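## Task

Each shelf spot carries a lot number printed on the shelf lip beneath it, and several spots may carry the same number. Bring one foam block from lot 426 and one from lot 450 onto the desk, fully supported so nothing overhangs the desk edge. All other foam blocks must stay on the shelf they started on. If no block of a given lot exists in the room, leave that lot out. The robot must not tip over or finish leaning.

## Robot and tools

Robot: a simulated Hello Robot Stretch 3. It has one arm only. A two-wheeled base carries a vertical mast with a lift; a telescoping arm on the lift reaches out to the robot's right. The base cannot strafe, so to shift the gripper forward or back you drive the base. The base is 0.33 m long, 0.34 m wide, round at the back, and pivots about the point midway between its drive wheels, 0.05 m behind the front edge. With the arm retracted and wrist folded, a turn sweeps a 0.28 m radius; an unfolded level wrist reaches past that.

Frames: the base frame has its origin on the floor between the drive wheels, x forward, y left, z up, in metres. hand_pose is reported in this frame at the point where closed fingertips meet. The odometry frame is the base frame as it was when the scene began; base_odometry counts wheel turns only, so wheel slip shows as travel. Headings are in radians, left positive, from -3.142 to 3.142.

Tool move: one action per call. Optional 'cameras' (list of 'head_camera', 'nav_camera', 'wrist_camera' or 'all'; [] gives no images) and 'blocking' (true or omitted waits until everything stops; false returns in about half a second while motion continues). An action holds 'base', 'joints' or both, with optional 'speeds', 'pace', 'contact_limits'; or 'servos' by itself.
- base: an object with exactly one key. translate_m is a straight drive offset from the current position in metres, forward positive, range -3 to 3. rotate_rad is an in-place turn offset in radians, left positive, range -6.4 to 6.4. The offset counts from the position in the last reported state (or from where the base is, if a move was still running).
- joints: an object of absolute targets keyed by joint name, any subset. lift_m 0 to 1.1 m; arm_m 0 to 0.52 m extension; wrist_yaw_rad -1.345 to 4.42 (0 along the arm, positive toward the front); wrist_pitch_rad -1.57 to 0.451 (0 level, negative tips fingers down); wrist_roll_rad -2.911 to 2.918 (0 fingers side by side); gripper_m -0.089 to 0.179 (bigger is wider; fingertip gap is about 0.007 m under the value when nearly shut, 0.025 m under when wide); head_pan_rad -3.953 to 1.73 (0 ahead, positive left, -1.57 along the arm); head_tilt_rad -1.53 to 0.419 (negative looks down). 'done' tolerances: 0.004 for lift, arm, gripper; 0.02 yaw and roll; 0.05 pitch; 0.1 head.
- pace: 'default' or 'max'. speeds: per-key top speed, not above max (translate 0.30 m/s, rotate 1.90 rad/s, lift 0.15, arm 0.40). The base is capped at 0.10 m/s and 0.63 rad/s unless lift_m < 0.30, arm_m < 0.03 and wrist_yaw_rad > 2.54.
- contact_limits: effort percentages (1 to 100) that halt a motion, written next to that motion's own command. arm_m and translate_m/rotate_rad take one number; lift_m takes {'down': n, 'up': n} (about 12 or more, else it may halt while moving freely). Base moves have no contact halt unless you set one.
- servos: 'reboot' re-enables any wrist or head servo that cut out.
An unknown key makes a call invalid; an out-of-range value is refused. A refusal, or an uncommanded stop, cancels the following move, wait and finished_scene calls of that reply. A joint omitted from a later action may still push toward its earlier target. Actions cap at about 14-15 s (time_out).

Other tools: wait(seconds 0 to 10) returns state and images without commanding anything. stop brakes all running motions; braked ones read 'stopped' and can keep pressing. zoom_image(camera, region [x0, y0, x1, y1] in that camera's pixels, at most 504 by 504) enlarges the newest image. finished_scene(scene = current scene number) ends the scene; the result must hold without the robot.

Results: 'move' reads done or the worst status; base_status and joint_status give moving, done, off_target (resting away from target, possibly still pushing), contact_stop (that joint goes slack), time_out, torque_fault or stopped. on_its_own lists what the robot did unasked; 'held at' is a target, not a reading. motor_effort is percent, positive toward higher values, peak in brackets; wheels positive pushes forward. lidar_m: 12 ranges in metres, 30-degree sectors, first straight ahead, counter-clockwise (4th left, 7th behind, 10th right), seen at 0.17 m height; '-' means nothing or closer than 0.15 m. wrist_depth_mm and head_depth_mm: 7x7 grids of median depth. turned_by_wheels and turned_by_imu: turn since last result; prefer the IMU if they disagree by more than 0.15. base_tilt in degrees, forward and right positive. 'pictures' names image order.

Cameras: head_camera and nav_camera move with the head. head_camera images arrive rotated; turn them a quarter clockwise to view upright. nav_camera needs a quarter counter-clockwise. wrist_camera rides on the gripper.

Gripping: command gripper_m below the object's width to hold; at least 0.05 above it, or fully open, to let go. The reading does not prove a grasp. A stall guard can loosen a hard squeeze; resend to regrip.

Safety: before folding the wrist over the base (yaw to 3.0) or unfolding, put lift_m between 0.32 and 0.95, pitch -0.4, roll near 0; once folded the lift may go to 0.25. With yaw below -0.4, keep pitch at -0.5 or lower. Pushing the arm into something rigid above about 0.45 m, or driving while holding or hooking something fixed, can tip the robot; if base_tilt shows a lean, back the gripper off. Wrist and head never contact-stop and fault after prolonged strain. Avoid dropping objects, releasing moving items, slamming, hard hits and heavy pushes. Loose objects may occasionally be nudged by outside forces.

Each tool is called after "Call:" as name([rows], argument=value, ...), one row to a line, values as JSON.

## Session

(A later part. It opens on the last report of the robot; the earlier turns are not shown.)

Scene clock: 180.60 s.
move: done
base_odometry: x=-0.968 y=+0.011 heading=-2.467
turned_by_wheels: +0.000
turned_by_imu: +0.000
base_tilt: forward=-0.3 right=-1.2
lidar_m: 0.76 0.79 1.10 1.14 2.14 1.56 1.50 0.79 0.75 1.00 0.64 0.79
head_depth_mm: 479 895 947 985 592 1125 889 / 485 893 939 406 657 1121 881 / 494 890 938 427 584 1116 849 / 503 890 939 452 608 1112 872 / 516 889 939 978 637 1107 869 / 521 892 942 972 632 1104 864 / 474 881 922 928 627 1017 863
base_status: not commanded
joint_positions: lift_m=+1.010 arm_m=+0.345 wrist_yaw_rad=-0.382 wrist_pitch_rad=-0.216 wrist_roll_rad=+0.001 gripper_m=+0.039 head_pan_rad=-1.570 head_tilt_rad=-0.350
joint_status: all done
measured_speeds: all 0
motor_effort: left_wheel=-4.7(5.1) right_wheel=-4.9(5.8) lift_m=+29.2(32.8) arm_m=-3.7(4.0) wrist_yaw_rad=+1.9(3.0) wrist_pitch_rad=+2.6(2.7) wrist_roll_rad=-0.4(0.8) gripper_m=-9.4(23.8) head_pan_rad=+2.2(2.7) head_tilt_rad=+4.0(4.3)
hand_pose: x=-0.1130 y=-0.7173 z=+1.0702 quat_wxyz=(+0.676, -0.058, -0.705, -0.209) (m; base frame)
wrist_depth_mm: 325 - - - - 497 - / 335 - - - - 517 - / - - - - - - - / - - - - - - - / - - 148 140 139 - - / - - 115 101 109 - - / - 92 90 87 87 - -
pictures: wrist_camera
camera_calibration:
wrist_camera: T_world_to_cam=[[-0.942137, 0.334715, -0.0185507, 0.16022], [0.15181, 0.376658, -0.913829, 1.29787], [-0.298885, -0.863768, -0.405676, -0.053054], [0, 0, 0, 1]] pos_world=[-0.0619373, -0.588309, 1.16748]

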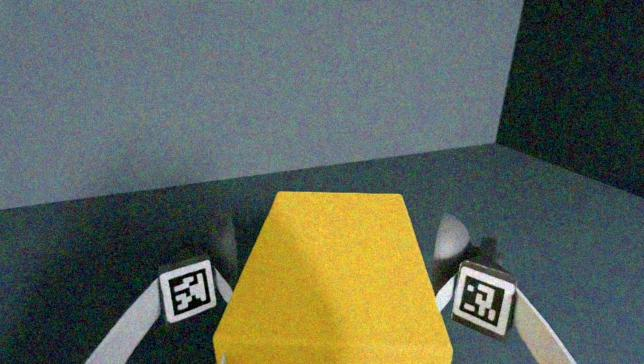

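Call:
move(joints={"arm_m":0.0}, pace="max", cameras=["wrist_camera"])

Call:
move(base={"rotate_rad":1.117}, joints={"lift_m":0.87,"wrist_yaw_rad":1.57}, pace="max", cameras=["nav_camera"])

Call:
move(base={"translate_m":0.45}, pace="max", cameras=["nav_camera"])

Scene clock: 220.13 s.
move: done
base_odometry: x=-0.968 y=+0.011 heading=-2.467
turned_by_wheels: +0.000
turned_by_imu: +0.000
base_tilt: forward=-0.3 right=-1.2
lidar_m: 0.76 0.79 1.11 1.13 2.13 1.56 1.50 0.79 0.75 1.00 0.64 0.78
head_depth_mm: 479 897 950 991 747 - - / 484 893 947 988 698 - - / 494 893 945 986 689 - - / 503 891 944 984 642 1123 873 / 515 890 944 974 639 1110 871 / 521 884 939 968 631 1103 865 / 474 880 922 928 627 1023 863
base_status: not commanded
joint_positions: lift_m=+1.010 arm_m=+0.001 wrist_yaw_rad=-0.382 wrist_pitch_rad=-0.217 wrist_roll_rad=+0.001 gripper_m=+0.039 head_pan_rad=-1.570 head_tilt_rad=-0.350
joint_status: all done
measured_speeds: all 0
motor_effort: left_wheel=-4.7(5.2) right_wheel=-4.6(5.8) lift_m=+27.6(30.2) arm_m=-12.3(14.3) wrist_yaw_rad=+3.1(3.1) wrist_pitch_rad=+2.7(2.8) wrist_roll_rad=-0.3(0.7) gripper_m=-10.0(10.3) head_pan_rad=+3.8(3.9) head_tilt_rad=+2.4(3.9)
hand_pose: x=-0.1129 y=-0.3728 z=+1.0699 quat_wxyz=(+0.675, -0.058, -0.705, -0.209) (m; base frame)
wrist_depth_mm: - - - - 780 - - / - - - - 823 - - / - - - - - - - / - - - - - - - / - - 147 139 139 - - / - - 115 101 109 - - / - 92 90 87 87 123 -
pictures: wrist_camera
camera_calibration:
wrist_camera: T_world_to_cam=[[-0.942168, 0.334623, -0.018648, 0.0450314], [0.152215, 0.377679, -0.91334, 1.16777], [-0.298581, -0.863358, -0.406771, 0.245784], [0, 0, 0, 1]] pos_world=[-0.0619379, -0.24391, 1.16739]

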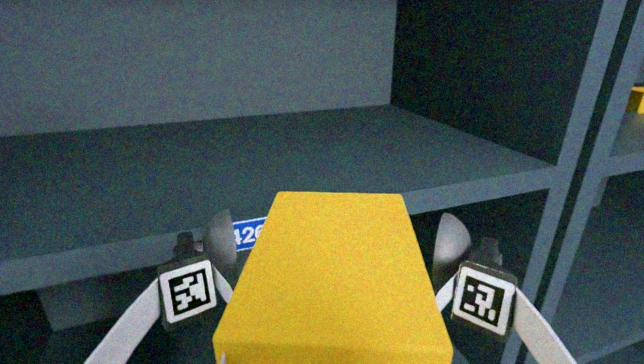

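Scene clock: 222.87 s.
move: done
base_odometry: x=-0.968 y=+0.011 heading=-1.350
turned_by_wheels: +1.117
turned_by_imu: +1.099
base_tilt: forward=-0.3 right=-1.2
lidar_m: 1.11 1.62 2.02 1.54 1.52 0.75 0.76 1.01 0.64 0.78 0.76 0.81
head_depth_mm: 864 928 1000 1079 1173 1285 1365 / 816 867 930 999 1082 1183 1285 / 769 817 872 931 1008 1087 1189 / 729 773 818 874 936 1016 1092 / 689 724 767 817 867 933 1001 / 639 674 713 755 801 860 919 / 613 644 679 715 754 809 860
base_status: done
joint_positions: lift_m=+0.870 arm_m=+0.001 wrist_yaw_rad=+1.567 wrist_pitch_rad=-0.218 wrist_roll_rad=+0.001 gripper_m=+0.039 head_pan_rad=-1.570 head_tilt_rad=-0.350
joint_status: all done
measured_speeds: all 0
motor_effort: left_wheel=-8.0(13.5) right_wheel=+8.4(12.4) lift_m=+29.2(29.3) arm_m=-8.4(11.1) wrist_yaw_rad=+1.2(8.9) wrist_pitch_rad=+2.8(3.0) wrist_roll_rad=-0.4(0.7) gripper_m=-10.1(10.4) head_pan_rad=+2.8(3.9) head_tilt_rad=+2.4(3.5)
hand_pose: x=+0.2236 y=-0.1465 z=+0.9298 quat_wxyz=(+0.552, +0.551, -0.443, +0.441) (m; base frame)
wrist_depth_mm: - - - - - - - / - - - - - - - / - - - - - - - / - - - - - - - / - - 149 139 139 - - / - 124 115 101 109 - - / - 125 90 87 87 - -
pictures: nav_camera (sideways)
camera_calibration:
nav_camera: T_world_to_cam=[[0.0172938, -0.317685, 0.948039, -1.19094], [-0.999791, -0.0158273, 0.0129342, 0.0394692], [0.0108959, -0.948064, -0.317892, 0.366869], [0, 0, 0, 1]] pos_world=[0.0560594, -0.0299022, 1.24517]

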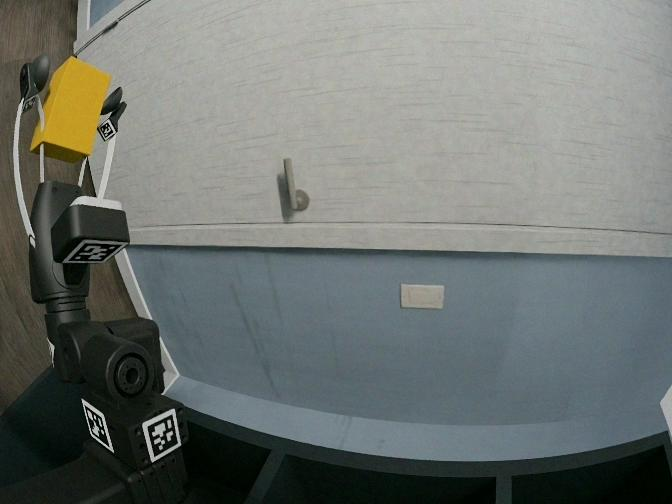

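Scene clock: 228.33 s.
move: done
base_odometry: x=-0.870 y=-0.428 heading=-1.350
turned_by_wheels: +0.000
turned_by_imu: +0.000
base_tilt: forward=-0.3 right=-1.3
lidar_m: 0.68 0.68 2.28 1.75 1.72 1.80 1.19 0.96 0.75 0.58 0.56 0.58
head_depth_mm: 608 652 701 756 825 898 1034 / 571 610 655 707 759 832 914 / 541 575 612 657 707 769 836 / 512 542 576 615 659 711 771 / 486 514 545 579 618 663 713 / 465 489 517 548 580 621 664 / 443 465 489 517 548 583 623
base_status: done
joint_positions: lift_m=+0.870 arm_m=+0.001 wrist_yaw_rad=+1.567 wrist_pitch_rad=-0.218 wrist_roll_rad=+0.001 gripper_m=+0.039 head_pan_rad=-1.570 head_tilt_rad=-0.350
joint_status: not commanded
measured_speeds: all 0
motor_effort: left_wheel=+4.9(8.9) right_wheel=+3.9(13.7) lift_m=+24.1(28.9) arm_m=-9.4(10.1) wrist_yaw_rad=+0.9(3.5) wrist_pitch_rad=+2.9(3.0) wrist_roll_rad=-0.3(0.8) gripper_m=-10.1(10.4) head_pan_rad=+2.8(3.8) head_tilt_rad=+1.7(2.8)
hand_pose: x=+0.2236 y=-0.1465 z=+0.9298 quat_wxyz=(+0.552, +0.551, -0.443, +0.441) (m; base frame)
wrist_depth_mm: - - - - - - - / - - - - - - 307 / - - - - - - 322 / - - - - - - 339 / - - 148 139 140 - 356 / - 124 115 101 109 123 370 / - 124 90 87 87 122 383
pictures: nav_camera (sideways)
camera_calibration:
nav_camera: T_world_to_cam=[[0.0172938, -0.317685, 0.948039, -1.19094], [-0.999791, -0.0158273, 0.0129342, 0.0394692], [0.0108959, -0.948064, -0.317892, 0.366869], [0, 0, 0, 1]] pos_world=[0.0560594, -0.0299022, 1.24517]

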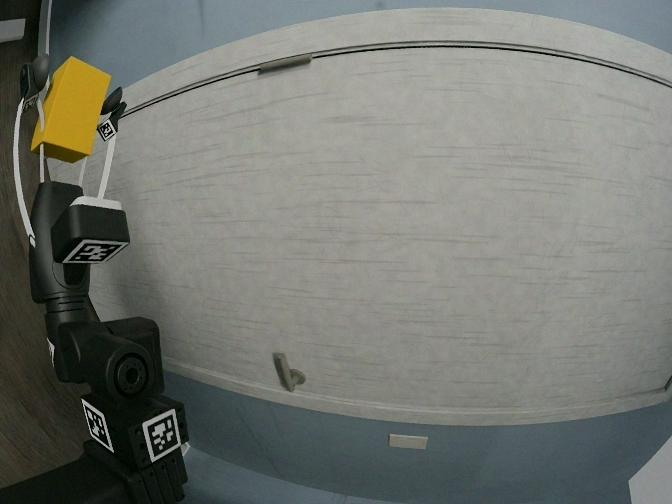

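Call:
move(base={"rotate_rad":2.025}, pace="max", cameras=[])

Call:
move(joints={"wrist_yaw_rad":0.0,"head_tilt_rad":-0.55}, pace="max", cameras=["head_camera","wrist_camera"])

Scene clock: 237.33 s.
move: done
base_odometry: x=-0.870 y=-0.428 heading=+0.674
turned_by_wheels: +2.025
turned_by_imu: +1.992
base_tilt: forward=-0.3 right=-1.1
lidar_m: 1.70 1.76 1.18 0.96 0.82 0.59 0.56 0.57 0.80 0.68 2.50 1.78
head_depth_mm: 1514 1494 1474 1454 1230 869 720 / 2167 2111 2085 1856 1218 863 713 / 2866 3001 3098 2020 1203 857 711 / 2860 2970 3188 1993 1193 851 707 / 2825 2958 3168 1966 1177 844 728 / 2830 2942 3088 3344 1245 840 724 / 2792 2959 3186 3281 2565 1661 720
base_status: done
joint_positions: lift_m=+0.870 arm_m=+0.001 wrist_yaw_rad=+1.567 wrist_pitch_rad=-0.218 wrist_roll_rad=+0.001 gripper_m=+0.039 head_pan_rad=-1.570 head_tilt_rad=-0.350
joint_status: not commanded
measured_speeds: all 0
motor_effort: left_wheel=-8.5(13.0) right_wheel=+8.2(12.5) lift_m=+25.4(25.5) arm_m=-12.3(13.5) wrist_yaw_rad=+1.5(2.9) wrist_pitch_rad=+2.8(3.0) wrist_roll_rad=-0.3(0.7) gripper_m=-10.2(10.4) head_pan_rad=+2.8(3.8) head_tilt_rad=-0.4(1.3)
hand_pose: x=+0.2236 y=-0.1465 z=+0.9298 quat_wxyz=(+0.552, +0.551, -0.443, +0.441) (m; base frame)
wrist_depth_mm: - - - - - - - / - - - - - - - / - - - - - - - / - - - - - - - / - - 148 139 139 - - / - 124 115 101 110 - - / - 124 90 87 87 - -
pictures: none
No camera images: "cameras" was empty.

Scene clock: 238.57 s.
move: done
base_odometry: x=-0.870 y=-0.428 heading=+0.674
turned_by_wheels: +0.000
turned_by_imu: +0.000
base_tilt: forward=-0.2 right=-1.3
lidar_m: 1.70 1.76 1.18 0.96 0.82 0.59 0.56 0.57 0.80 0.68 2.49 1.78
head_depth_mm: 1510 1492 1467 1236 892 1288 1322 / 2159 2123 1842 1221 882 1412 1377 / 2761 2976 1950 1213 879 448 307 / 2754 3018 1919 1203 872 421 283 / 2752 2983 1896 1190 866 1388 1251 / 2733 3016 3263 1240 861 1416 1246 / 2700 2964 3258 2604 1826 1425 1246
base_status: not commanded
joint_positions: lift_m=+0.870 arm_m=+0.001 wrist_yaw_rad=+0.003 wrist_pitch_rad=-0.218 wrist_roll_rad=+0.001 gripper_m=+0.039 head_pan_rad=-1.570 head_tilt_rad=-0.552
joint_status: all done
measured_speeds: all 0
motor_effort: left_wheel=-7.9(8.7) right_wheel=+8.3(9.0) lift_m=+25.2(25.4) arm_m=-11.2(12.6) wrist_yaw_rad=-3.6(8.1) wrist_pitch_rad=+2.9(3.0) wrist_roll_rad=-0.3(0.7) gripper_m=-9.7(10.4) head_pan_rad=+3.2(3.6) head_tilt_rad=-3.4(5.7)
hand_pose: x=-0.0208 y=-0.3905 z=+0.9298 quat_wxyz=(+0.703, +0.078, -0.703, -0.076) (m; base frame)
wrist_depth_mm: - - - - - - - / - - - - - - - / - - - - - - - / - - - - - - - / - - 147 140 139 - - / - 124 115 101 110 - - / - 124 90 87 87 - -
pictures: head_camera (sideways), wrist_camera
camera_calibration:
head_camera: T_world_to_cam=[[-0.0466787, 0.47857, -0.876808, 1.15664], [0.997502, -0.0242522, -0.0663412, 0.0798725], [-0.0530134, -0.877715, -0.476242, 0.575761], [0, 0, 0, 1]] pos_world=[0.00484072, -0.0462437, 1.29366]
wrist_camera: T_world_to_cam=[[-0.998861, -0.0439272, -0.0186288, -0.0138928], [-0.000900957, 0.40772, -0.913107, 1.0407], [0.0477056, -0.91205, -0.407295, 0.189729], [0, 0, 0, 1]] pos_world=[-0.0219905, -0.251882, 1.02729]

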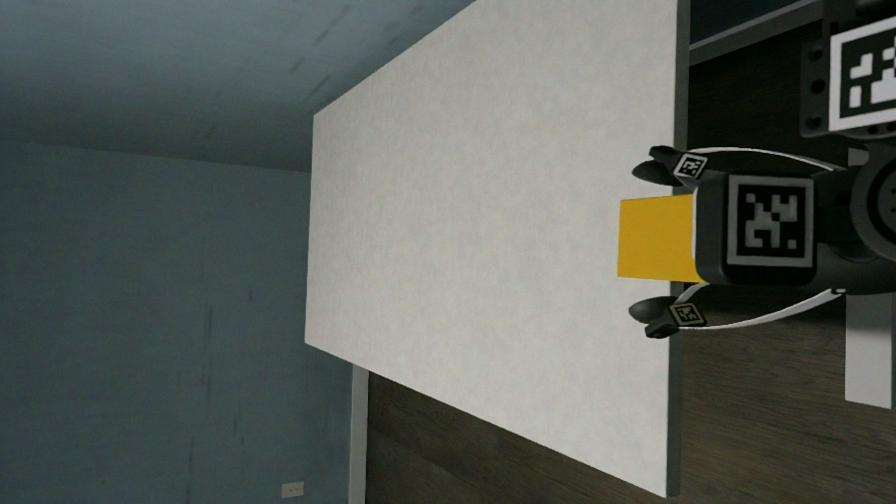

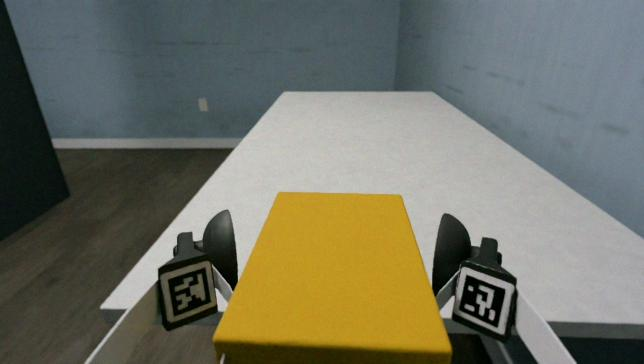

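Call:
move(joints={"arm_m":0.37}, cameras=[])

Call:
move(joints={"lift_m":0.735}, cameras=["wrist_camera"])

Call:
move(joints={"lift_m":0.69}, speeds={"lift_m":0.025}, contact_limits={"lift_m":{"down":14}}, cameras=["wrist_camera","head_camera"])

Scene clock: 255.83 s.
move: done
base_odometry: x=-0.870 y=-0.428 heading=+0.674
turned_by_wheels: +0.000
turned_by_imu: +0.000
base_tilt: forward=-0.4 right=-1.2
lidar_m: 1.70 1.75 1.18 0.96 0.82 0.59 0.56 0.57 0.80 0.68 2.49 1.78
head_depth_mm: 1509 1498 1474 1251 331 - - / 2160 2094 1829 479 353 1423 1272 / 2768 2960 1955 501 845 915 1153 / 2758 3020 1935 532 842 1391 1197 / 2726 2970 1922 1188 865 1429 1262 / 2737 2999 3267 1252 862 1435 1253 / 2707 2971 3236 2593 1818 1429 1242
base_status: not commanded
joint_positions: lift_m=+0.870 arm_m=+0.370 wrist_yaw_rad=+0.003 wrist_pitch_rad=-0.218 wrist_roll_rad=+0.001 gripper_m=+0.039 head_pan_rad=-1.570 head_tilt_rad=-0.550
joint_status: all done
measured_speeds: all 0
motor_effort: left_wheel=-8.2(8.8) right_wheel=+8.2(8.9) lift_m=+25.5(26.5) arm_m=+13.7(14.6) wrist_yaw_rad=-4.4(4.7) wrist_pitch_rad=+2.8(3.0) wrist_roll_rad=-0.4(0.7) gripper_m=-9.5(10.4) head_pan_rad=+3.2(3.7) head_tilt_rad=+4.5(4.7)
hand_pose: x=-0.0208 y=-0.7599 z=+0.9298 quat_wxyz=(+0.703, +0.078, -0.703, -0.076) (m; base frame)
wrist_depth_mm: - - - - - - - / - - - - - - - / - - - - - - - / - - - - - - - / - - 147 139 139 - - / - 124 115 101 110 - - / - 92 90 87 87 - -
pictures: none
No camera images: "cameras" was empty.

Scene clock: 257.90 s.
move: done
base_odometry: x=-0.870 y=-0.428 heading=+0.674
turned_by_wheels: +0.000
turned_by_imu: +0.000
base_tilt: forward=-0.2 right=-1.2
lidar_m: 1.70 1.75 1.18 0.96 0.82 0.59 0.56 0.57 0.80 0.68 2.50 1.79
head_depth_mm: 1519 1494 1477 1241 893 1286 1254 / 2155 2120 1835 1228 884 416 355 / 2803 2973 1962 1210 563 917 1159 / 2731 3032 1933 1203 592 982 1201 / 2745 3024 1922 1192 865 1439 1255 / 2740 2953 3251 1247 862 1425 1255 / 2702 2973 3335 2600 1818 1429 1249
base_status: not commanded
joint_positions: lift_m=+0.735 arm_m=+0.370 wrist_yaw_rad=+0.003 wrist_pitch_rad=-0.218 wrist_roll_rad=+0.001 gripper_m=+0.039 head_pan_rad=-1.570 head_tilt_rad=-0.550
joint_status: all done
measured_speeds: all 0
motor_effort: left_wheel=-8.2(8.7) right_wheel=+8.5(8.7) lift_m=+24.3(26.0) arm_m=+11.4(13.4) wrist_yaw_rad=-3.6(4.5) wrist_pitch_rad=+2.8(3.0) wrist_roll_rad=-0.5(0.7) gripper_m=-9.8(10.3) head_pan_rad=+2.2(3.8) head_tilt_rad=+4.0(4.9)
hand_pose: x=-0.0208 y=-0.7599 z=+0.7948 quat_wxyz=(+0.703, +0.078, -0.703, -0.076) (m; base frame)
wrist_depth_mm: - - - - - - - / - - - - - - - / - - - - - - - / - - - - - - - / - - 148 140 139 - - / - - 115 101 109 - - / - 92 90 87 87 - -
pictures: wrist_camera
camera_calibration:
wrist_camera: T_world_to_cam=[[-0.998861, -0.0439272, -0.0186288, -0.0326388], [-0.000900957, 0.40772, -0.913107, 1.06808], [0.0477056, -0.91205, -0.407295, -0.202259], [0, 0, 0, 1]] pos_world=[-0.0219905, -0.621382, 0.892286]

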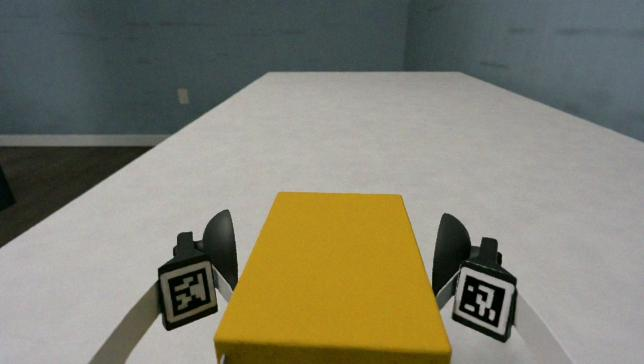

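Scene clock: 260.10 s.
move: done
base_odometry: x=-0.870 y=-0.428 heading=+0.674
turned_by_wheels: +0.000
turned_by_imu: +0.000
base_tilt: forward=-0.3 right=-1.1
lidar_m: 1.70 1.75 1.19 0.96 0.83 0.59 0.56 0.57 0.80 0.68 2.49 1.79
head_depth_mm: 1521 1494 1485 1251 896 1288 1268 / 2153 2121 1845 1231 888 513 387 / 2768 2954 1972 1219 601 737 1151 / 2721 2999 1949 1204 687 979 1204 / 2738 2981 1908 1195 864 1429 1256 / 2718 2980 3263 1252 859 1433 1249 / 2760 2975 3257 2592 1832 1419 1247
base_status: not commanded
joint_positions: lift_m=+0.690 arm_m=+0.370 wrist_yaw_rad=+0.003 wrist_pitch_rad=-0.218 wrist_roll_rad=+0.001 gripper_m=+0.039 head_pan_rad=-1.570 head_tilt_rad=-0.550
joint_status: all done
measured_speeds: all 0
motor_effort: left_wheel=-8.6(8.7) right_wheel=+8.9(8.9) lift_m=+24.6(26.4) arm_m=+10.3(11.8) wrist_yaw_rad=-3.9(4.2) wrist_pitch_rad=+2.9(3.0) wrist_roll_rad=-0.3(0.7) gripper_m=-9.8(10.4) head_pan_rad=+2.3(3.5) head_tilt_rad=+3.6(4.5)
contact_limits: lift_m down 14 (down: maximum 72; up: maximum 65)
hand_pose: x=-0.0208 y=-0.7599 z=+0.7497 quat_wxyz=(+0.703, +0.078, -0.703, -0.076) (m; base frame)
wrist_depth_mm: - - - - - - - / - - - - - - - / - - - - - - - / - - - - - - - / - - 147 139 140 - - / - - 115 101 109 - - / - 92 90 87 87 - -
pictures: head_camera (sideways), wrist_camera
camera_calibration:
head_camera: T_world_to_cam=[[-0.0466301, 0.476685, -0.877837, 1.15803], [0.997504, -0.0244209, -0.0662479, 0.079748], [-0.053017, -0.878735, -0.474356, 0.573227], [0, 0, 0, 1]] pos_world=[0.00484086, -0.0463524, 1.29376]
wrist_camera: T_world_to_cam=[[-0.998861, -0.0439255, -0.018628, -0.0334767], [-0.000905358, 0.407804, -0.913069, 1.02701], [0.0477036, -0.912012, -0.407379, -0.220493], [0, 0, 0, 1]] pos_world=[-0.0219905, -0.621383, 0.847286]

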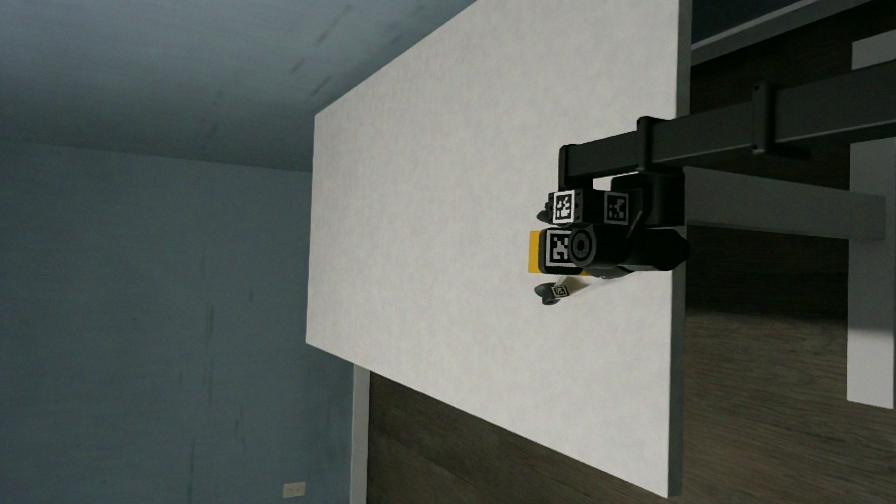

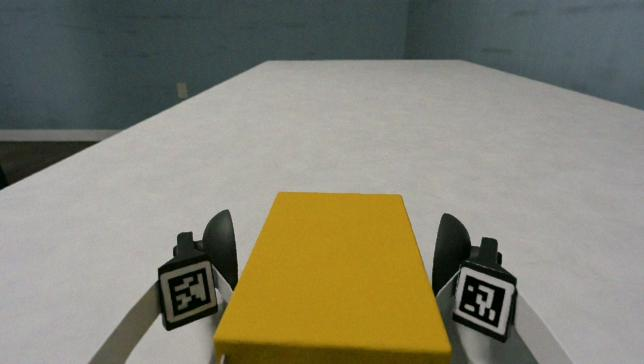

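Not in contact yet.

Call:
move(joints={"lift_m":0.66}, speeds={"lift_m":0.025}, contact_limits={"lift_m":{"down":14}}, cameras=["wrist_camera"])

Scene clock: 264.70 s.
move: done
base_odometry: x=-0.870 y=-0.428 heading=+0.675
turned_by_wheels: +0.000
turned_by_imu: +0.000
base_tilt: forward=-0.3 right=-1.3
lidar_m: 1.70 1.75 1.19 0.96 0.82 0.59 0.56 0.57 0.80 0.68 2.49 1.79
head_depth_mm: 1512 1497 1468 1305 898 1285 1271 / 2163 2108 1857 1234 891 767 424 / 2765 3014 2008 1228 881 598 1124 / 2795 3014 1955 1210 700 957 1198 / 2785 2975 1907 1200 870 1439 1258 / 2742 2972 3220 1256 863 1434 1251 / 2712 2954 3263 2617 1826 1420 1254
base_status: not commanded
joint_positions: lift_m=+0.660 arm_m=+0.370 wrist_yaw_rad=+0.002 wrist_pitch_rad=-0.130 wrist_roll_rad=+0.001 gripper_m=+0.039 head_pan_rad=-1.570 head_tilt_rad=-0.550
joint_status: all done
measured_speeds: all 0
on_its_own: wrist_pitch_rad is at rest, and its effort (-13.3) is outside its rest range (-8 to +12)
motor_effort: left_wheel=-6.2(8.6) right_wheel=+4.8(9.0) lift_m=+11.8(27.1) arm_m=+6.2(8.1) wrist_yaw_rad=-2.0(3.6) wrist_pitch_rad=-13.3(13.8) wrist_roll_rad=-0.3(0.6) gripper_m=-10.1(10.3) head_pan_rad=+2.6(3.5) head_tilt_rad=+3.7(4.3)
contact_limits: lift_m down 14 (down: maximum 72; up: maximum 65)
hand_pose: x=-0.0210 y=-0.7659 z=+0.7416 quat_wxyz=(+0.706, +0.047, -0.706, -0.046) (m; base frame)
wrist_depth_mm: - - - - - - - / - - - - - - - / - - - - - - - / - - - - - - - / - - 147 138 143 - - / - - 116 101 110 - - / - - 89 87 85 - -
pictures: wrist_camera
camera_calibration:
wrist_camera: T_world_to_cam=[[-0.998904, -0.044352, -0.0149679, -0.0372597], [-0.000298523, 0.325791, -0.945442, 0.983248], [0.0468086, -0.944401, -0.325447, -0.314808], [0, 0, 0, 1]] pos_world=[-0.0221896, -0.619291, 0.826592]

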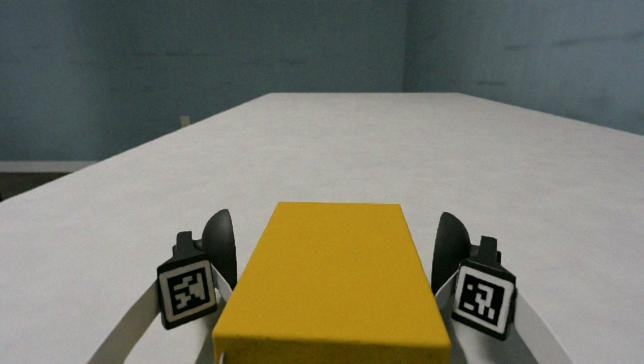

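Call:
move(joints={"lift_m":0.681}, cameras=[])

Call:
move(joints={"gripper_m":0.179}, cameras=[])

Call:
move(joints={"lift_m":0.69}, cameras=[])

Call:
move(joints={"arm_m":0.0}, pace="max", cameras=["wrist_camera"])

Call:
move(joints={"wrist_yaw_rad":3.0,"wrist_pitch_rad":-0.4,"gripper_m":0.037}, pace="max", cameras=["nav_camera"])

Scene clock: 280.27 s.
move: done
base_odometry: x=-0.870 y=-0.428 heading=+0.675
turned_by_wheels: +0.000
turned_by_imu: +0.000
base_tilt: forward=-0.3 right=-1.3
lidar_m: 1.70 1.75 1.19 0.96 0.83 0.59 0.56 0.57 0.80 0.68 2.49 1.78
head_depth_mm: 1520 1495 1467 1249 894 1288 1259 / 2146 2114 1840 1233 886 740 393 / 2761 2962 1966 1221 615 594 1148 / 2781 3018 1931 1207 691 954 1200 / 2717 2991 1919 1197 866 1445 1257 / 2751 2949 3242 1250 862 1431 1257 / 2719 2951 3229 2604 1821 1415 1242
base_status: not commanded
joint_positions: lift_m=+0.681 arm_m=+0.370 wrist_yaw_rad=+0.002 wrist_pitch_rad=-0.213 wrist_roll_rad=+0.001 gripper_m=+0.039 head_pan_rad=-1.570 head_tilt_rad=-0.550
joint_status: all done
measured_speeds: all 0
motor_effort: left_wheel=-5.0(6.3) right_wheel=+4.9(5.7) lift_m=+29.6(29.7) arm_m=+3.2(4.5) wrist_yaw_rad=-1.7(3.0) wrist_pitch_rad=+2.0(13.4) wrist_roll_rad=-0.2(0.5) gripper_m=-9.9(10.3) head_pan_rad=+2.4(3.2) head_tilt_rad=+2.6(4.4)
hand_pose: x=-0.0211 y=-0.7603 z=+0.7420 quat_wxyz=(+0.703, +0.076, -0.703, -0.075) (m; base frame)
wrist_depth_mm: - - - - - - - / - - - - - - - / - - - - - - - / - - - 166 - - - / - - 148 139 138 - - / - - 114 101 109 - - / - 92 90 87 87 - -
pictures: none
No camera images: "cameras" was empty.

Scene clock: 282.20 s.
move: done
base_odometry: x=-0.870 y=-0.428 heading=+0.675
turned_by_wheels: +0.000
turned_by_imu: +0.000
base_tilt: forward=-0.3 right=-1.2
lidar_m: 1.70 1.76 1.18 0.96 0.82 0.59 0.56 0.57 0.80 0.68 2.49 1.78
head_depth_mm: 1527 1495 1483 1249 896 1289 1265 / 2148 2107 1841 1236 886 739 394 / 2753 2967 1992 1217 614 596 1146 / 2747 2968 1938 1201 692 975 1201 / 2786 2997 1908 1195 858 1439 1258 / 2739 2949 3250 1256 859 1424 1249 / 2677 2998 3258 2588 1846 1409 1252
base_status: not commanded
joint_positions: lift_m=+0.681 arm_m=+0.370 wrist_yaw_rad=+0.002 wrist_pitch_rad=-0.213 wrist_roll_rad=+0.001 gripper_m=+0.179 head_pan_rad=-1.570 head_tilt_rad=-0.550
joint_status: all done
measured_speeds: all 0
motor_effort: left_wheel=-5.4(5.6) right_wheel=+5.6(5.9) lift_m=+28.7(29.8) arm_m=+1.6(3.7) wrist_yaw_rad=-2.8(3.2) wrist_pitch_rad=+2.0(2.1) wrist_roll_rad=-0.6(0.7) gripper_m=+0.4(85.3) head_pan_rad=+2.5(3.4) head_tilt_rad=+1.7(3.7)
hand_pose: x=-0.0211 y=-0.7603 z=+0.7419 quat_wxyz=(+0.703, +0.076, -0.703, -0.075) (m; base frame)
wrist_depth_mm: - - - - - - - / - - - - - - - / - - - - - - - / - - - 165 - - - / - 142 - 139 132 - - / - 126 106 101 105 - - / - - 89 88 87 - 105
pictures: none
No camera images: "cameras" was empty.

Scene clock: 282.90 s.
move: done
base_odometry: x=-0.870 y=-0.428 heading=+0.675
turned_by_wheels: +0.000
turned_by_imu: +0.000
base_tilt: forward=-0.3 right=-1.3
lidar_m: 1.70 1.76 1.19 0.96 0.83 0.59 0.56 0.57 0.80 0.68 2.50 1.78
head_depth_mm: 1515 1502 1469 1247 898 1285 1262 / 2163 2106 1828 1229 887 515 387 / 2751 3000 1978 1209 602 739 1150 / 2752 3021 1936 1208 687 975 1196 / 2756 2992 1915 1193 844 1434 1262 / 2771 3008 3308 1252 861 1421 1255 / 2745 2948 3274 2595 1837 1422 1246
base_status: not commanded
joint_positions: lift_m=+0.690 arm_m=+0.370 wrist_yaw_rad=+0.002 wrist_pitch_rad=-0.214 wrist_roll_rad=+0.001 gripper_m=+0.179 head_pan_rad=-1.570 head_tilt_rad=-0.550
joint_status: all done
measured_speeds: all 0
motor_effort: left_wheel=-5.3(5.4) right_wheel=+5.4(5.9) lift_m=+27.9(32.7) arm_m=+1.3(2.7) wrist_yaw_rad=-1.9(3.1) wrist_pitch_rad=+2.0(2.2) wrist_roll_rad=-0.3(0.6) gripper_m=+0.4(1.0) head_pan_rad=+2.4(3.2) head_tilt_rad=+2.6(3.1)
hand_pose: x=-0.0211 y=-0.7603 z=+0.7508 quat_wxyz=(+0.703, +0.076, -0.703, -0.075) (m; base frame)
wrist_depth_mm: - - - - - - - / - - - - - - - / - - - - - - - / - - - - - - - / - 142 - 148 156 - - / - 126 - 118 118 - - / - - 99 99 98 - 105
pictures: none
No camera images: "cameras" was empty.

Scene clock: 285.10 s.
move: done
base_odometry: x=-0.870 y=-0.428 heading=+0.675
turned_by_wheels: +0.000
turned_by_imu: +0.000
base_tilt: forward=-0.3 right=-1.2
lidar_m: 1.70 1.75 1.19 0.96 0.83 0.59 0.56 0.57 0.80 0.68 2.49 1.78
head_depth_mm: 1512 1495 1475 1253 896 1285 1262 / 2150 2133 1847 1231 889 1424 1276 / 2760 2977 1980 1224 882 915 1125 / 2781 3035 1948 1201 838 971 1200 / 2729 3036 1898 1196 869 1428 1194 / 2725 2979 3281 1254 860 1432 1215 / 2790 2944 3290 2583 1844 1423 1239
base_status: not commanded
joint_positions: lift_m=+0.690 arm_m=+0.001 wrist_yaw_rad=+0.002 wrist_pitch_rad=-0.215 wrist_roll_rad=+0.001 gripper_m=+0.179 head_pan_rad=-1.570 head_tilt_rad=-0.550
joint_status: all done
measured_speeds: all 0
motor_effort: left_wheel=-5.0(5.5) right_wheel=+5.0(5.9) lift_m=+24.6(28.2) arm_m=-11.9(13.9) wrist_yaw_rad=-1.7(3.7) wrist_pitch_rad=+2.3(2.4) wrist_roll_rad=-0.3(0.7) gripper_m=+0.5(1.0) head_pan_rad=+2.2(3.4) head_tilt_rad=+2.1(3.0)
hand_pose: x=-0.0211 y=-0.3907 z=+0.7505 quat_wxyz=(+0.703, +0.077, -0.703, -0.076) (m; base frame)
wrist_depth_mm: - - - - - - - / - - - - - - - / - - - - - - - / - - - - - - - / - - - - - - - / 123 - - - - - - / 977 - - - 936 - 105
pictures: wrist_camera
camera_calibration:
wrist_camera: T_world_to_cam=[[-0.998913, -0.0427753, -0.0185208, -0.0172414], [-0.00039255, 0.40504, -0.914299, 0.876957], [0.0466111, -0.913298, -0.404616, 0.113939], [0, 0, 0, 1]] pos_world=[-0.0221893, -0.25188, 0.847583]

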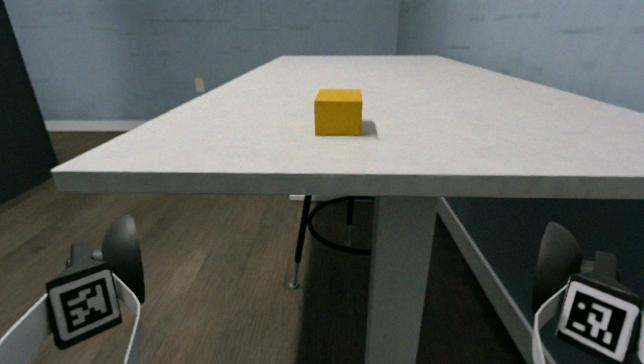

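Scene clock: 287.07 s.
move: done
base_odometry: x=-0.870 y=-0.428 heading=+0.675
turned_by_wheels: +0.000
turned_by_imu: +0.000
base_tilt: forward=-0.3 right=-1.2
lidar_m: 1.70 1.76 1.19 0.96 0.83 0.59 0.56 0.57 0.80 0.68 2.49 1.78
head_depth_mm: 1518 1500 1489 1247 895 1283 1263 / 2138 2122 1844 1231 888 1419 1273 / 2753 2967 1979 1211 880 916 1154 / 2769 3010 1934 1205 837 977 1198 / 2737 2995 1920 1196 869 1431 1255 / 2751 2958 3227 1250 863 1427 1253 / 2720 2968 3243 2608 1823 1420 1253
base_status: not commanded
joint_positions: lift_m=+0.690 arm_m=+0.001 wrist_yaw_rad=+2.997 wrist_pitch_rad=-0.412 wrist_roll_rad=+0.001 gripper_m=+0.037 head_pan_rad=-1.570 head_tilt_rad=-0.550
joint_status: all done
measured_speeds: all 0
motor_effort: left_wheel=-5.1(5.6) right_wheel=+5.4(5.7) lift_m=+26.7(27.4) arm_m=-7.3(11.7) wrist_yaw_rad=+3.1(6.6) wrist_pitch_rad=+1.7(3.6) wrist_roll_rad=-0.6(0.7) gripper_m=+0.3(83.6) head_pan_rad=+2.9(3.2) head_tilt_rad=+1.4(2.3)
hand_pose: x=+0.0112 y=+0.0773 z=+0.7041 quat_wxyz=(+0.195, +0.701, +0.094, +0.680) (m; base frame)
wrist_depth_mm: - 137 - - - - - / - 147 - - - - - / - 161 - - - - - / 743 185 - - - - - / 788 - 204 - - - - / - - 129 977 128 979 987 / 848 899 260 853 840 852 846
pictures: nav_camera (sideways)
camera_calibration:
nav_camera: T_world_to_cam=[[0.017431, -0.499633, 0.866062, -1.08399], [-0.99979, -0.0180621, 0.00970249, 0.0436893], [0.0107952, -0.866049, -0.499842, 0.603638], [0, 0, 0, 1]] pos_world=[0.0560588, -0.0180274, 1.2401]

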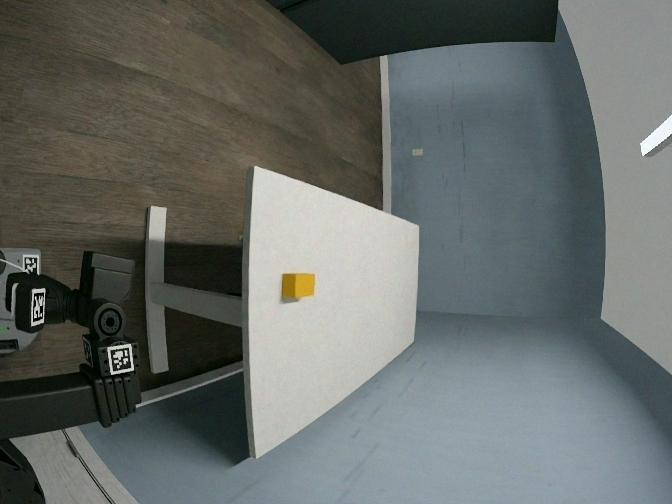

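Call:
move(base={"translate_m":0.85}, joints={"lift_m":0.265}, pace="max", cameras=[])

Call:
move(base={"rotate_rad":-1.515}, joints={"head_pan_rad":0.0,"head_tilt_rad":-0.3}, pace="max", cameras=["nav_camera"])

Call:
move(base={"translate_m":2.4}, pace="max", cameras=["nav_camera"])

Scene clock: 310.30 s.
move: done
base_odometry: x=-0.206 y=+0.103 heading=+0.674
turned_by_wheels: +0.000
turned_by_imu: +0.001
base_tilt: forward=-0.4 right=-1.1
lidar_m: 0.86 0.89 1.19 0.98 1.42 1.38 1.40 1.14 1.42 3.27 1.26 0.90
head_depth_mm: 2761 3006 3193 2604 1991 1558 1283 / 2749 3024 3310 2753 1976 1557 1282 / 2721 2995 3291 2703 1965 1539 1272 / 2726 2955 3252 2702 1945 1532 1260 / 2740 3006 3226 2668 1933 1521 1261 / 2752 2950 3253 2611 1899 1504 1256 / 2701 2950 3193 2587 1910 1503 1247
base_status: done
joint_positions: lift_m=+0.265 arm_m=+0.001 wrist_yaw_rad=+2.998 wrist_pitch_rad=-0.414 wrist_roll_rad=+0.001 gripper_m=+0.037 head_pan_rad=-1.570 head_tilt_rad=-0.550
joint_status: all done
measured_speeds: all 0
motor_effort: left_wheel=-2.3(13.6) right_wheel=+6.9(13.1) lift_m=+25.3(29.9) arm_m=+8.7(9.4) wrist_yaw_rad=+0.5(3.1) wrist_pitch_rad=+2.2(2.3) wrist_roll_rad=-0.3(0.8) gripper_m=+0.5(0.8) head_pan_rad=+2.2(3.3) head_tilt_rad=-0.5(1.3)
hand_pose: x=+0.0110 y=+0.0770 z=+0.2785 quat_wxyz=(+0.195, +0.701, +0.095, +0.680) (m; base frame)
wrist_depth_mm: - 137 - - - - - / - 148 - - - - - / 857 162 837 873 868 851 839 / 707 186 646 689 687 675 669 / 582 553 206 549 542 564 549 / 494 489 129 283 129 476 476 / 257 264 243 254 407 418 416
pictures: none
No camera images: "cameras" was empty.

Scene clock: 312.40 s.
move: done
base_odometry: x=-0.206 y=+0.103 heading=-0.840
turned_by_wheels: -1.515
turned_by_imu: -1.486
base_tilt: forward=-0.3 right=-1.2
lidar_m: 3.26 1.17 0.88 0.86 0.91 1.26 0.98 1.38 1.44 1.40 1.14 1.42
head_depth_mm: 2835 2955 3039 3215 2996 2036 1573 / 2829 2943 3084 3269 2924 2042 1555 / 2836 2925 3119 3321 2910 2016 1553 / 2845 2962 3139 3275 2922 1996 1546 / 2846 3020 3173 3293 2900 1991 1534 / 2875 2945 3111 3301 2860 1994 1525 / 2885 2981 3122 2261 2318 1982 1522
base_status: done
joint_positions: lift_m=+0.265 arm_m=+0.001 wrist_yaw_rad=+2.998 wrist_pitch_rad=-0.414 wrist_roll_rad=+0.001 gripper_m=+0.037 head_pan_rad=+0.008 head_tilt_rad=-0.297
joint_status: all done
measured_speeds: translate_m=+0.000 rotate_rad=+0.000 lift_m=+0.000 arm_m=+0.000 wrist_yaw_rad=+0.000 wrist_pitch_rad=+0.000 wrist_roll_rad=+0.000 head_pan_rad=-0.024 head_tilt_rad=+0.000
motor_effort: left_wheel=+7.0(14.6) right_wheel=-7.1(14.7) lift_m=+24.6(25.3) arm_m=+3.2(10.8) wrist_yaw_rad=+2.1(2.7) wrist_pitch_rad=+2.2(2.2) wrist_roll_rad=-0.5(0.8) gripper_m=+0.6(0.9) head_pan_rad=-3.3(6.4) head_tilt_rad=+1.6(11.1)
hand_pose: x=+0.0110 y=+0.0770 z=+0.2785 quat_wxyz=(+0.195, +0.701, +0.095, +0.680) (m; base frame)
wrist_depth_mm: - 137 - - - 854 - / - 147 - - - 939 - / 857 162 796 853 859 843 841 / 711 186 637 684 679 674 670 / 573 556 205 552 549 566 556 / 493 492 129 284 128 477 476 / 258 264 243 254 410 417 416
pictures: nav_camera (sideways)
camera_calibration:
nav_camera: T_world_to_cam=[[0.26734, 0.0191792, 0.963411, -1.21251], [0.0223628, -0.999656, 0.0136953, 0.0322459], [0.963343, 0.0178833, -0.267677, 0.295739], [0, 0, 0, 1]] pos_world=[0.038533, 0.050201, 1.24686]

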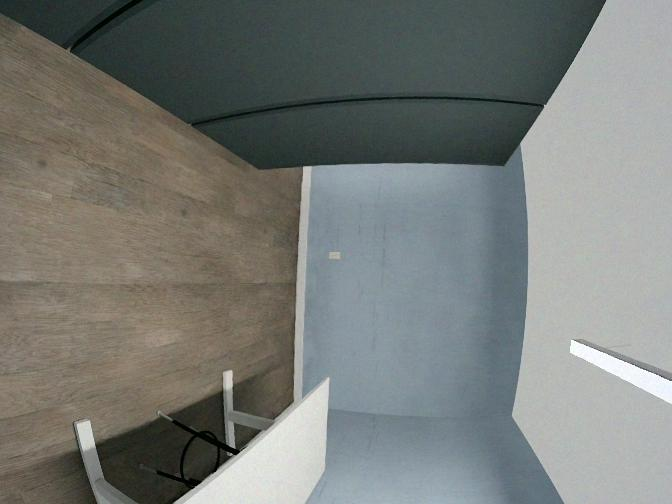

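Scene clock: 321.87 s.
move: done
base_odometry: x=+1.396 y=-1.685 heading=-0.840
turned_by_wheels: +0.000
turned_by_imu: +0.001
base_tilt: forward=-0.4 right=-1.2
lidar_m: 0.92 0.97 1.38 0.76 0.79 1.12 3.34 1.74 1.17 1.53 1.25 0.95
head_depth_mm: 772 803 844 888 933 986 1045 / 773 811 847 891 939 993 1054 / 777 811 849 898 942 997 1057 / 777 815 853 896 946 1005 1062 / 779 817 857 900 950 1004 1063 / 781 817 861 903 956 1012 1068 / 786 821 864 908 963 1018 1073
base_status: done
joint_positions: lift_m=+0.265 arm_m=+0.001 wrist_yaw_rad=+2.998 wrist_pitch_rad=-0.414 wrist_roll_rad=+0.001 gripper_m=+0.037 head_pan_rad=+0.000 head_tilt_rad=-0.300
joint_status: not commanded
measured_speeds: all 0
motor_effort: left_wheel=+1.1(16.3) right_wheel=+3.7(10.9) lift_m=+28.6(29.8) arm_m=-11.0(12.9) wrist_yaw_rad=+0.9(3.0) wrist_pitch_rad=+2.1(2.3) wrist_roll_rad=-0.2(0.9) gripper_m=+0.4(1.3) head_pan_rad=-2.7(4.2) head_tilt_rad=-2.7(4.3)
hand_pose: x=+0.0110 y=+0.0770 z=+0.2785 quat_wxyz=(+0.195, +0.701, +0.095, +0.680) (m; base frame)
wrist_depth_mm: - 137 - - - - - / - 147 - - - - - / 802 162 193 878 861 860 834 / 711 186 634 685 681 668 673 / 579 563 206 552 548 564 555 / 496 497 129 282 128 477 476 / 258 264 243 254 408 416 416
pictures: nav_camera (sideways)
camera_calibration:
nav_camera: T_world_to_cam=[[0.270572, 0.0170282, 0.962549, -1.2114], [0.0142341, -0.999805, 0.0136861, 0.0322289], [0.962595, 0.00999793, -0.270761, 0.299716], [0, 0, 0, 1]] pos_world=[0.0388083, 0.0498541, 1.24675]

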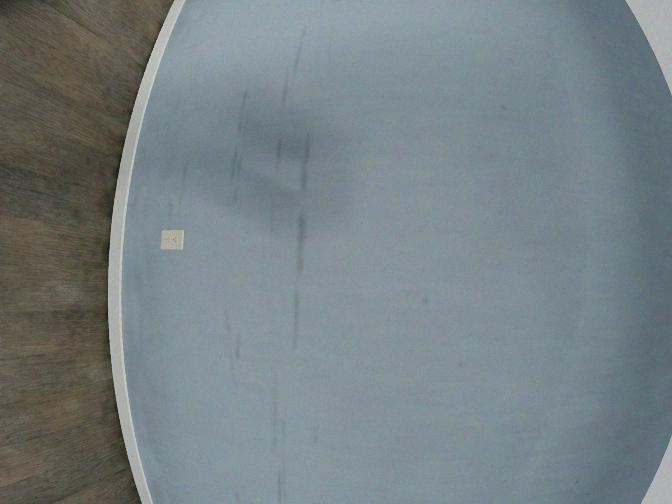

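Call:
move(base={"translate_m":0.31}, pace="max", cameras=[])

Call:
move(base={"rotate_rad":1.515}, pace="max", cameras=["nav_camera"])

Scene clock: 330.17 s.
move: done
base_odometry: x=+1.603 y=-1.916 heading=-0.840
turned_by_wheels: +0.000
turned_by_imu: +0.000
base_tilt: forward=-0.3 right=-1.2
lidar_m: 0.61 0.65 0.92 2.19 0.95 1.10 3.53 1.93 1.34 1.55 0.83 0.63
head_depth_mm: 499 522 548 575 608 642 680 / 502 524 549 579 609 644 683 / 503 525 551 580 613 648 687 / 505 529 554 582 616 648 690 / 506 529 557 585 617 652 693 / 508 530 557 586 619 656 696 / 509 533 560 589 621 657 696
base_status: done
joint_positions: lift_m=+0.265 arm_m=+0.001 wrist_yaw_rad=+2.998 wrist_pitch_rad=-0.414 wrist_roll_rad=+0.001 gripper_m=+0.037 head_pan_rad=+0.000 head_tilt_rad=-0.300
joint_status: not commanded
measured_speeds: all 0
motor_effort: left_wheel=+1.2(11.0) right_wheel=+2.9(14.5) lift_m=+27.0(28.2) arm_m=-9.9(11.3) wrist_yaw_rad=+2.1(2.9) wrist_pitch_rad=+2.1(2.2) wrist_roll_rad=-0.3(0.6) gripper_m=+0.3(0.7) head_pan_rad=-2.4(3.1) head_tilt_rad=-1.7(2.2)
hand_pose: x=+0.0110 y=+0.0770 z=+0.2785 quat_wxyz=(+0.195, +0.701, +0.095, +0.680) (m; base frame)
wrist_depth_mm: - 137 - - - - - / - 147 - - - - - / - 161 842 869 864 858 - / 715 186 635 687 685 676 666 / 581 557 205 547 538 563 559 / 494 496 128 284 129 477 475 / 259 263 244 253 410 418 413
pictures: none
No camera images: "cameras" was empty.

Scene clock: 332.27 s.
move: done
base_odometry: x=+1.603 y=-1.916 heading=+0.674
turned_by_wheels: +1.515
turned_by_imu: +1.485
base_tilt: forward=-0.4 right=-1.3
lidar_m: 2.16 0.84 1.01 2.61 2.40 1.34 1.55 0.90 0.64 0.61 0.63 0.85
head_depth_mm: 1592 1578 1545 1537 1511 1489 1443 / 1924 1995 2067 2141 2119 1937 1555 / 1912 2007 2097 2225 2330 2024 1551 / 1904 1984 2079 2207 2330 1999 1531 / 1884 1977 2070 2195 2314 1979 1525 / 1878 1971 2050 2175 2282 1969 1521 / 1869 1972 2063 2166 2278 1889 1427
base_status: done
joint_positions: lift_m=+0.265 arm_m=+0.001 wrist_yaw_rad=+2.998 wrist_pitch_rad=-0.414 wrist_roll_rad=+0.001 gripper_m=+0.037 head_pan_rad=+0.000 head_tilt_rad=-0.300
joint_status: not commanded
measured_speeds: all 0
motor_effort: left_wheel=-6.0(14.7) right_wheel=+9.0(14.3) lift_m=+25.8(27.3) arm_m=-12.6(13.3) wrist_yaw_rad=+0.1(2.8) wrist_pitch_rad=+2.1(2.2) wrist_roll_rad=-0.4(0.7) gripper_m=-0.1(0.8) head_pan_rad=-2.1(3.0) head_tilt_rad=-0.5(1.7)
hand_pose: x=+0.0110 y=+0.0770 z=+0.2785 quat_wxyz=(+0.195, +0.701, +0.095, +0.680) (m; base frame)
wrist_depth_mm: - 137 - - - - - / - 148 - - - - - / 902 162 848 870 853 836 799 / 711 186 629 689 676 673 664 / 578 558 206 547 547 561 563 / 494 491 128 283 129 479 474 / 260 264 242 254 411 419 415
pictures: nav_camera (sideways)
camera_calibration:
nav_camera: T_world_to_cam=[[0.270572, 0.0170282, 0.962549, -1.2114], [0.0142341, -0.999805, 0.0136861, 0.0322289], [0.962595, 0.00999793, -0.270761, 0.299716], [0, 0, 0, 1]] pos_world=[0.0388083, 0.0498541, 1.24675]

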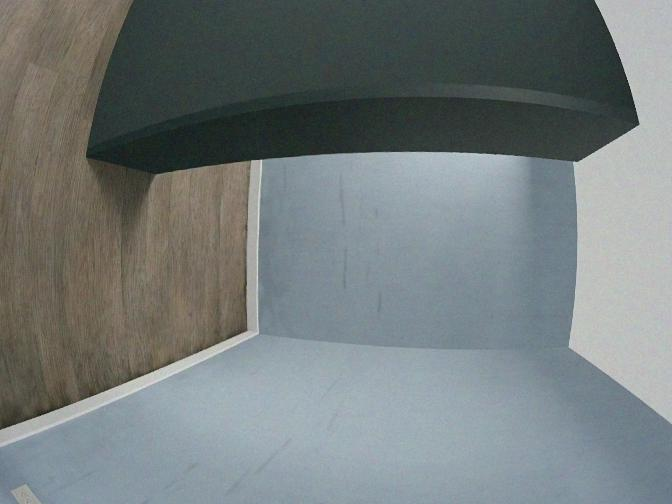

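Call:
move(base={"translate_m":1.65}, pace="max", cameras=[])

Call:
move(base={"rotate_rad":-1.571}, joints={"head_pan_rad":-1.57,"head_tilt_rad":-0.5}, pace="max", cameras=["nav_camera"])

Call:
move(base={"translate_m":-1.0}, pace="max", cameras=["nav_camera","head_camera"])

Scene clock: 348.17 s.
move: done
base_odometry: x=+2.892 y=-0.886 heading=+0.674
turned_by_wheels: +0.000
turned_by_imu: +0.002
base_tilt: forward=-0.1 right=-1.3
lidar_m: 0.56 0.58 0.78 2.00 0.65 0.63 2.48 0.83 0.60 0.57 0.59 0.59
head_depth_mm: 462 485 508 535 565 600 637 / 459 481 506 533 562 596 633 / 459 479 503 529 557 591 629 / 455 478 502 528 557 589 624 / 454 475 499 524 553 586 622 / 453 472 497 523 551 582 617 / 451 472 494 518 547 579 614
base_status: done
joint_positions: lift_m=+0.265 arm_m=+0.001 wrist_yaw_rad=+2.998 wrist_pitch_rad=-0.414 wrist_roll_rad=+0.001 gripper_m=+0.037 head_pan_rad=+0.000 head_tilt_rad=-0.300
joint_status: not commanded
measured_speeds: all 0
motor_effort: left_wheel=-2.2(9.4) right_wheel=+8.1(18.0) lift_m=+27.7(28.2) arm_m=-6.3(10.8) wrist_yaw_rad=+2.4(2.8) wrist_pitch_rad=+2.1(2.3) wrist_roll_rad=-0.3(0.7) gripper_m=+0.3(1.0) head_pan_rad=-1.3(2.5) head_tilt_rad=+2.7(3.2)
hand_pose: x=+0.0110 y=+0.0770 z=+0.2785 quat_wxyz=(+0.195, +0.701, +0.095, +0.680) (m; base frame)
wrist_depth_mm: - 137 - - - - - / - 147 - - - 978 - / - 162 833 873 857 809 634 / 662 186 634 695 681 674 643 / 579 561 206 549 544 561 557 / 495 494 129 283 129 479 473 / 259 263 243 254 408 418 413
pictures: none
No camera images: "cameras" was empty.

Scene clock: 350.30 s.
move: done
base_odometry: x=+2.892 y=-0.886 heading=-0.897
turned_by_wheels: -1.571
turned_by_imu: -1.540
base_tilt: forward=-0.3 right=-1.3
lidar_m: 0.57 0.59 0.58 0.56 0.58 0.79 2.15 0.64 0.63 2.29 0.81 0.59
head_depth_mm: 2698 2886 3044 3038 2127 1140 1122 / 2658 2888 3096 2931 2103 1618 1321 / 2647 2882 3115 3001 2079 1613 1313 / 2672 2847 3135 2948 2069 1596 1303 / 2651 2840 3149 2909 2066 1592 1296 / 2571 2697 2781 2586 2041 1585 1290 / 1753 1754 1787 1814 1821 1567 1294
base_status: done
joint_positions: lift_m=+0.265 arm_m=+0.001 wrist_yaw_rad=+2.998 wrist_pitch_rad=-0.414 wrist_roll_rad=+0.001 gripper_m=+0.037 head_pan_rad=-1.577 head_tilt_rad=-0.500
joint_status: all done
measured_speeds: translate_m=+0.000 rotate_rad=+0.000 lift_m=+0.000 arm_m=+0.000 wrist_yaw_rad=+0.000 wrist_pitch_rad=+0.000 wrist_roll_rad=+0.000 head_pan_rad=+0.024 head_tilt_rad=+0.000
motor_effort: left_wheel=+5.9(16.1) right_wheel=-9.0(15.1) lift_m=+27.5(29.9) arm_m=-11.4(12.7) wrist_yaw_rad=+2.3(3.0) wrist_pitch_rad=+2.2(2.3) wrist_roll_rad=-0.2(0.8) gripper_m=+0.3(0.9) head_pan_rad=+3.1(4.9) head_tilt_rad=-4.3(8.0)
hand_pose: x=+0.0110 y=+0.0770 z=+0.2785 quat_wxyz=(+0.195, +0.701, +0.095, +0.680) (m; base frame)
wrist_depth_mm: 517 137 532 544 - - - / - 147 - - - - - / - 161 170 - - - - / - 182 191 656 673 668 650 / 580 554 206 548 544 554 550 / 495 488 128 281 128 476 475 / 258 265 243 254 410 417 416
pictures: nav_camera (sideways)
camera_calibration:
nav_camera: T_world_to_cam=[[0.0139291, -0.456399, 0.889666, -1.11474], [-0.999895, -0.0100219, 0.0105136, 0.0425508], [0.00411772, -0.889719, -0.45649, 0.54733], [0, 0, 0, 1]] pos_world=[0.0558199, -0.0213719, 1.24115]

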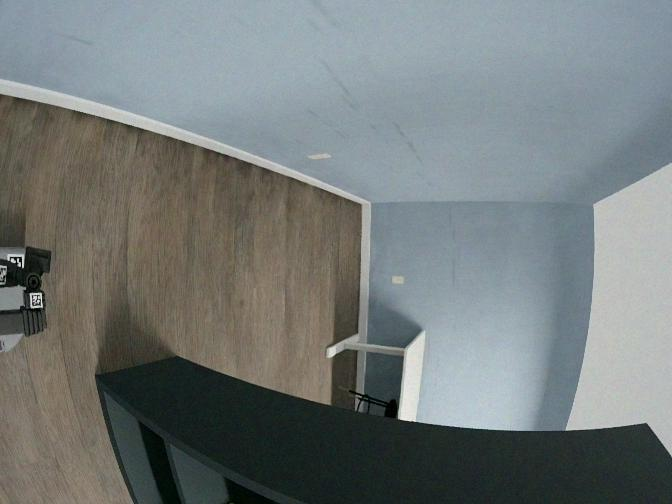

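Scene clock: 355.00 s.
move: done
base_odometry: x=+2.267 y=-0.105 heading=-0.896
turned_by_wheels: +0.000
turned_by_imu: -0.001
base_tilt: forward=-0.4 right=-1.3
lidar_m: 1.56 0.79 0.58 0.55 0.57 0.78 2.12 1.29 0.56 0.90 0.72 0.68
head_depth_mm: 740 800 849 742 562 848 766 / 741 802 868 732 557 961 779 / 741 800 868 723 552 955 774 / 737 797 869 716 548 948 772 / 736 796 867 633 542 946 767 / 737 796 865 658 538 939 766 / 734 794 865 691 534 930 763
base_status: done
joint_positions: lift_m=+0.265 arm_m=+0.001 wrist_yaw_rad=+2.998 wrist_pitch_rad=-0.414 wrist_roll_rad=+0.001 gripper_m=+0.037 head_pan_rad=-1.570 head_tilt_rad=-0.500
joint_status: not commanded
measured_speeds: all 0
motor_effort: left_wheel=+0.4(10.0) right_wheel=-10.2(18.2) lift_m=+25.8(28.1) arm_m=-10.4(12.5) wrist_yaw_rad=+0.9(3.0) wrist_pitch_rad=+2.2(2.3) wrist_roll_rad=-0.3(0.8) gripper_m=+0.2(0.9) head_pan_rad=+2.8(4.1) head_tilt_rad=-2.7(5.0)
hand_pose: x=+0.0110 y=+0.0770 z=+0.2785 quat_wxyz=(+0.195, +0.701, +0.095, +0.680) (m; base frame)
wrist_depth_mm: 504 137 531 541 - - - / 538 148 - - - - - / - 161 170 - - - - / - 181 189 658 649 684 666 / 582 558 205 551 544 556 555 / 489 492 129 284 129 477 477 / 259 265 244 254 408 418 418
pictures: head_camera (sideways), nav_camera (sideways)
camera_calibration:
head_camera: T_world_to_cam=[[-0.0466043, 0.432603, -0.900379, 1.1874], [0.997506, -0.027683, -0.0649325, 0.0780396], [-0.0530151, -0.901159, -0.430234, 0.515849], [0, 0, 0, 1]] pos_world=[0.00484094, -0.0466514, 1.29611]
nav_camera: T_world_to_cam=[[0.0173519, -0.4563, 0.889657, -1.11475], [-0.999791, -0.0175257, 0.0105111, 0.0426334], [0.0107956, -0.889654, -0.456508, 0.547319], [0, 0, 0, 1]] pos_world=[0.0560588, -0.0209888, 1.24115]

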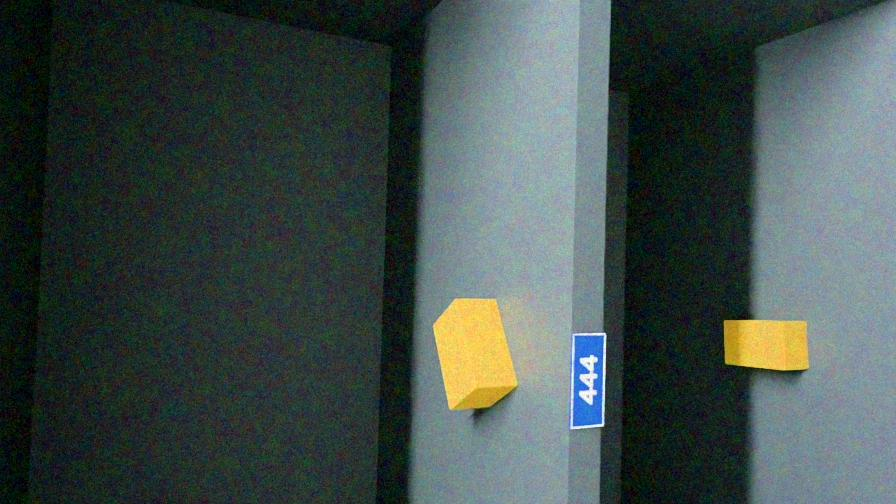

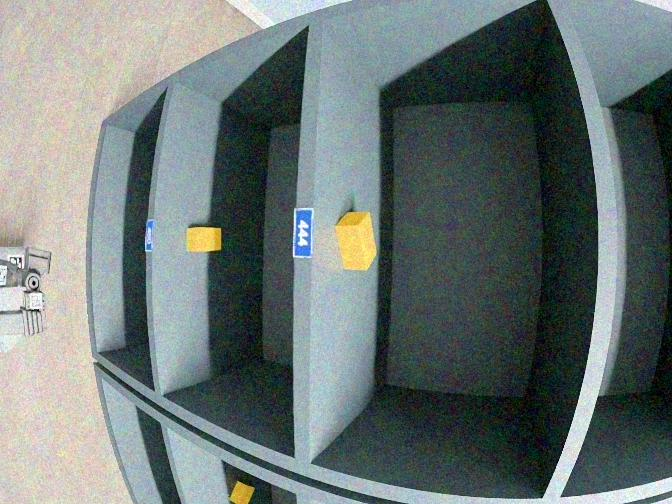

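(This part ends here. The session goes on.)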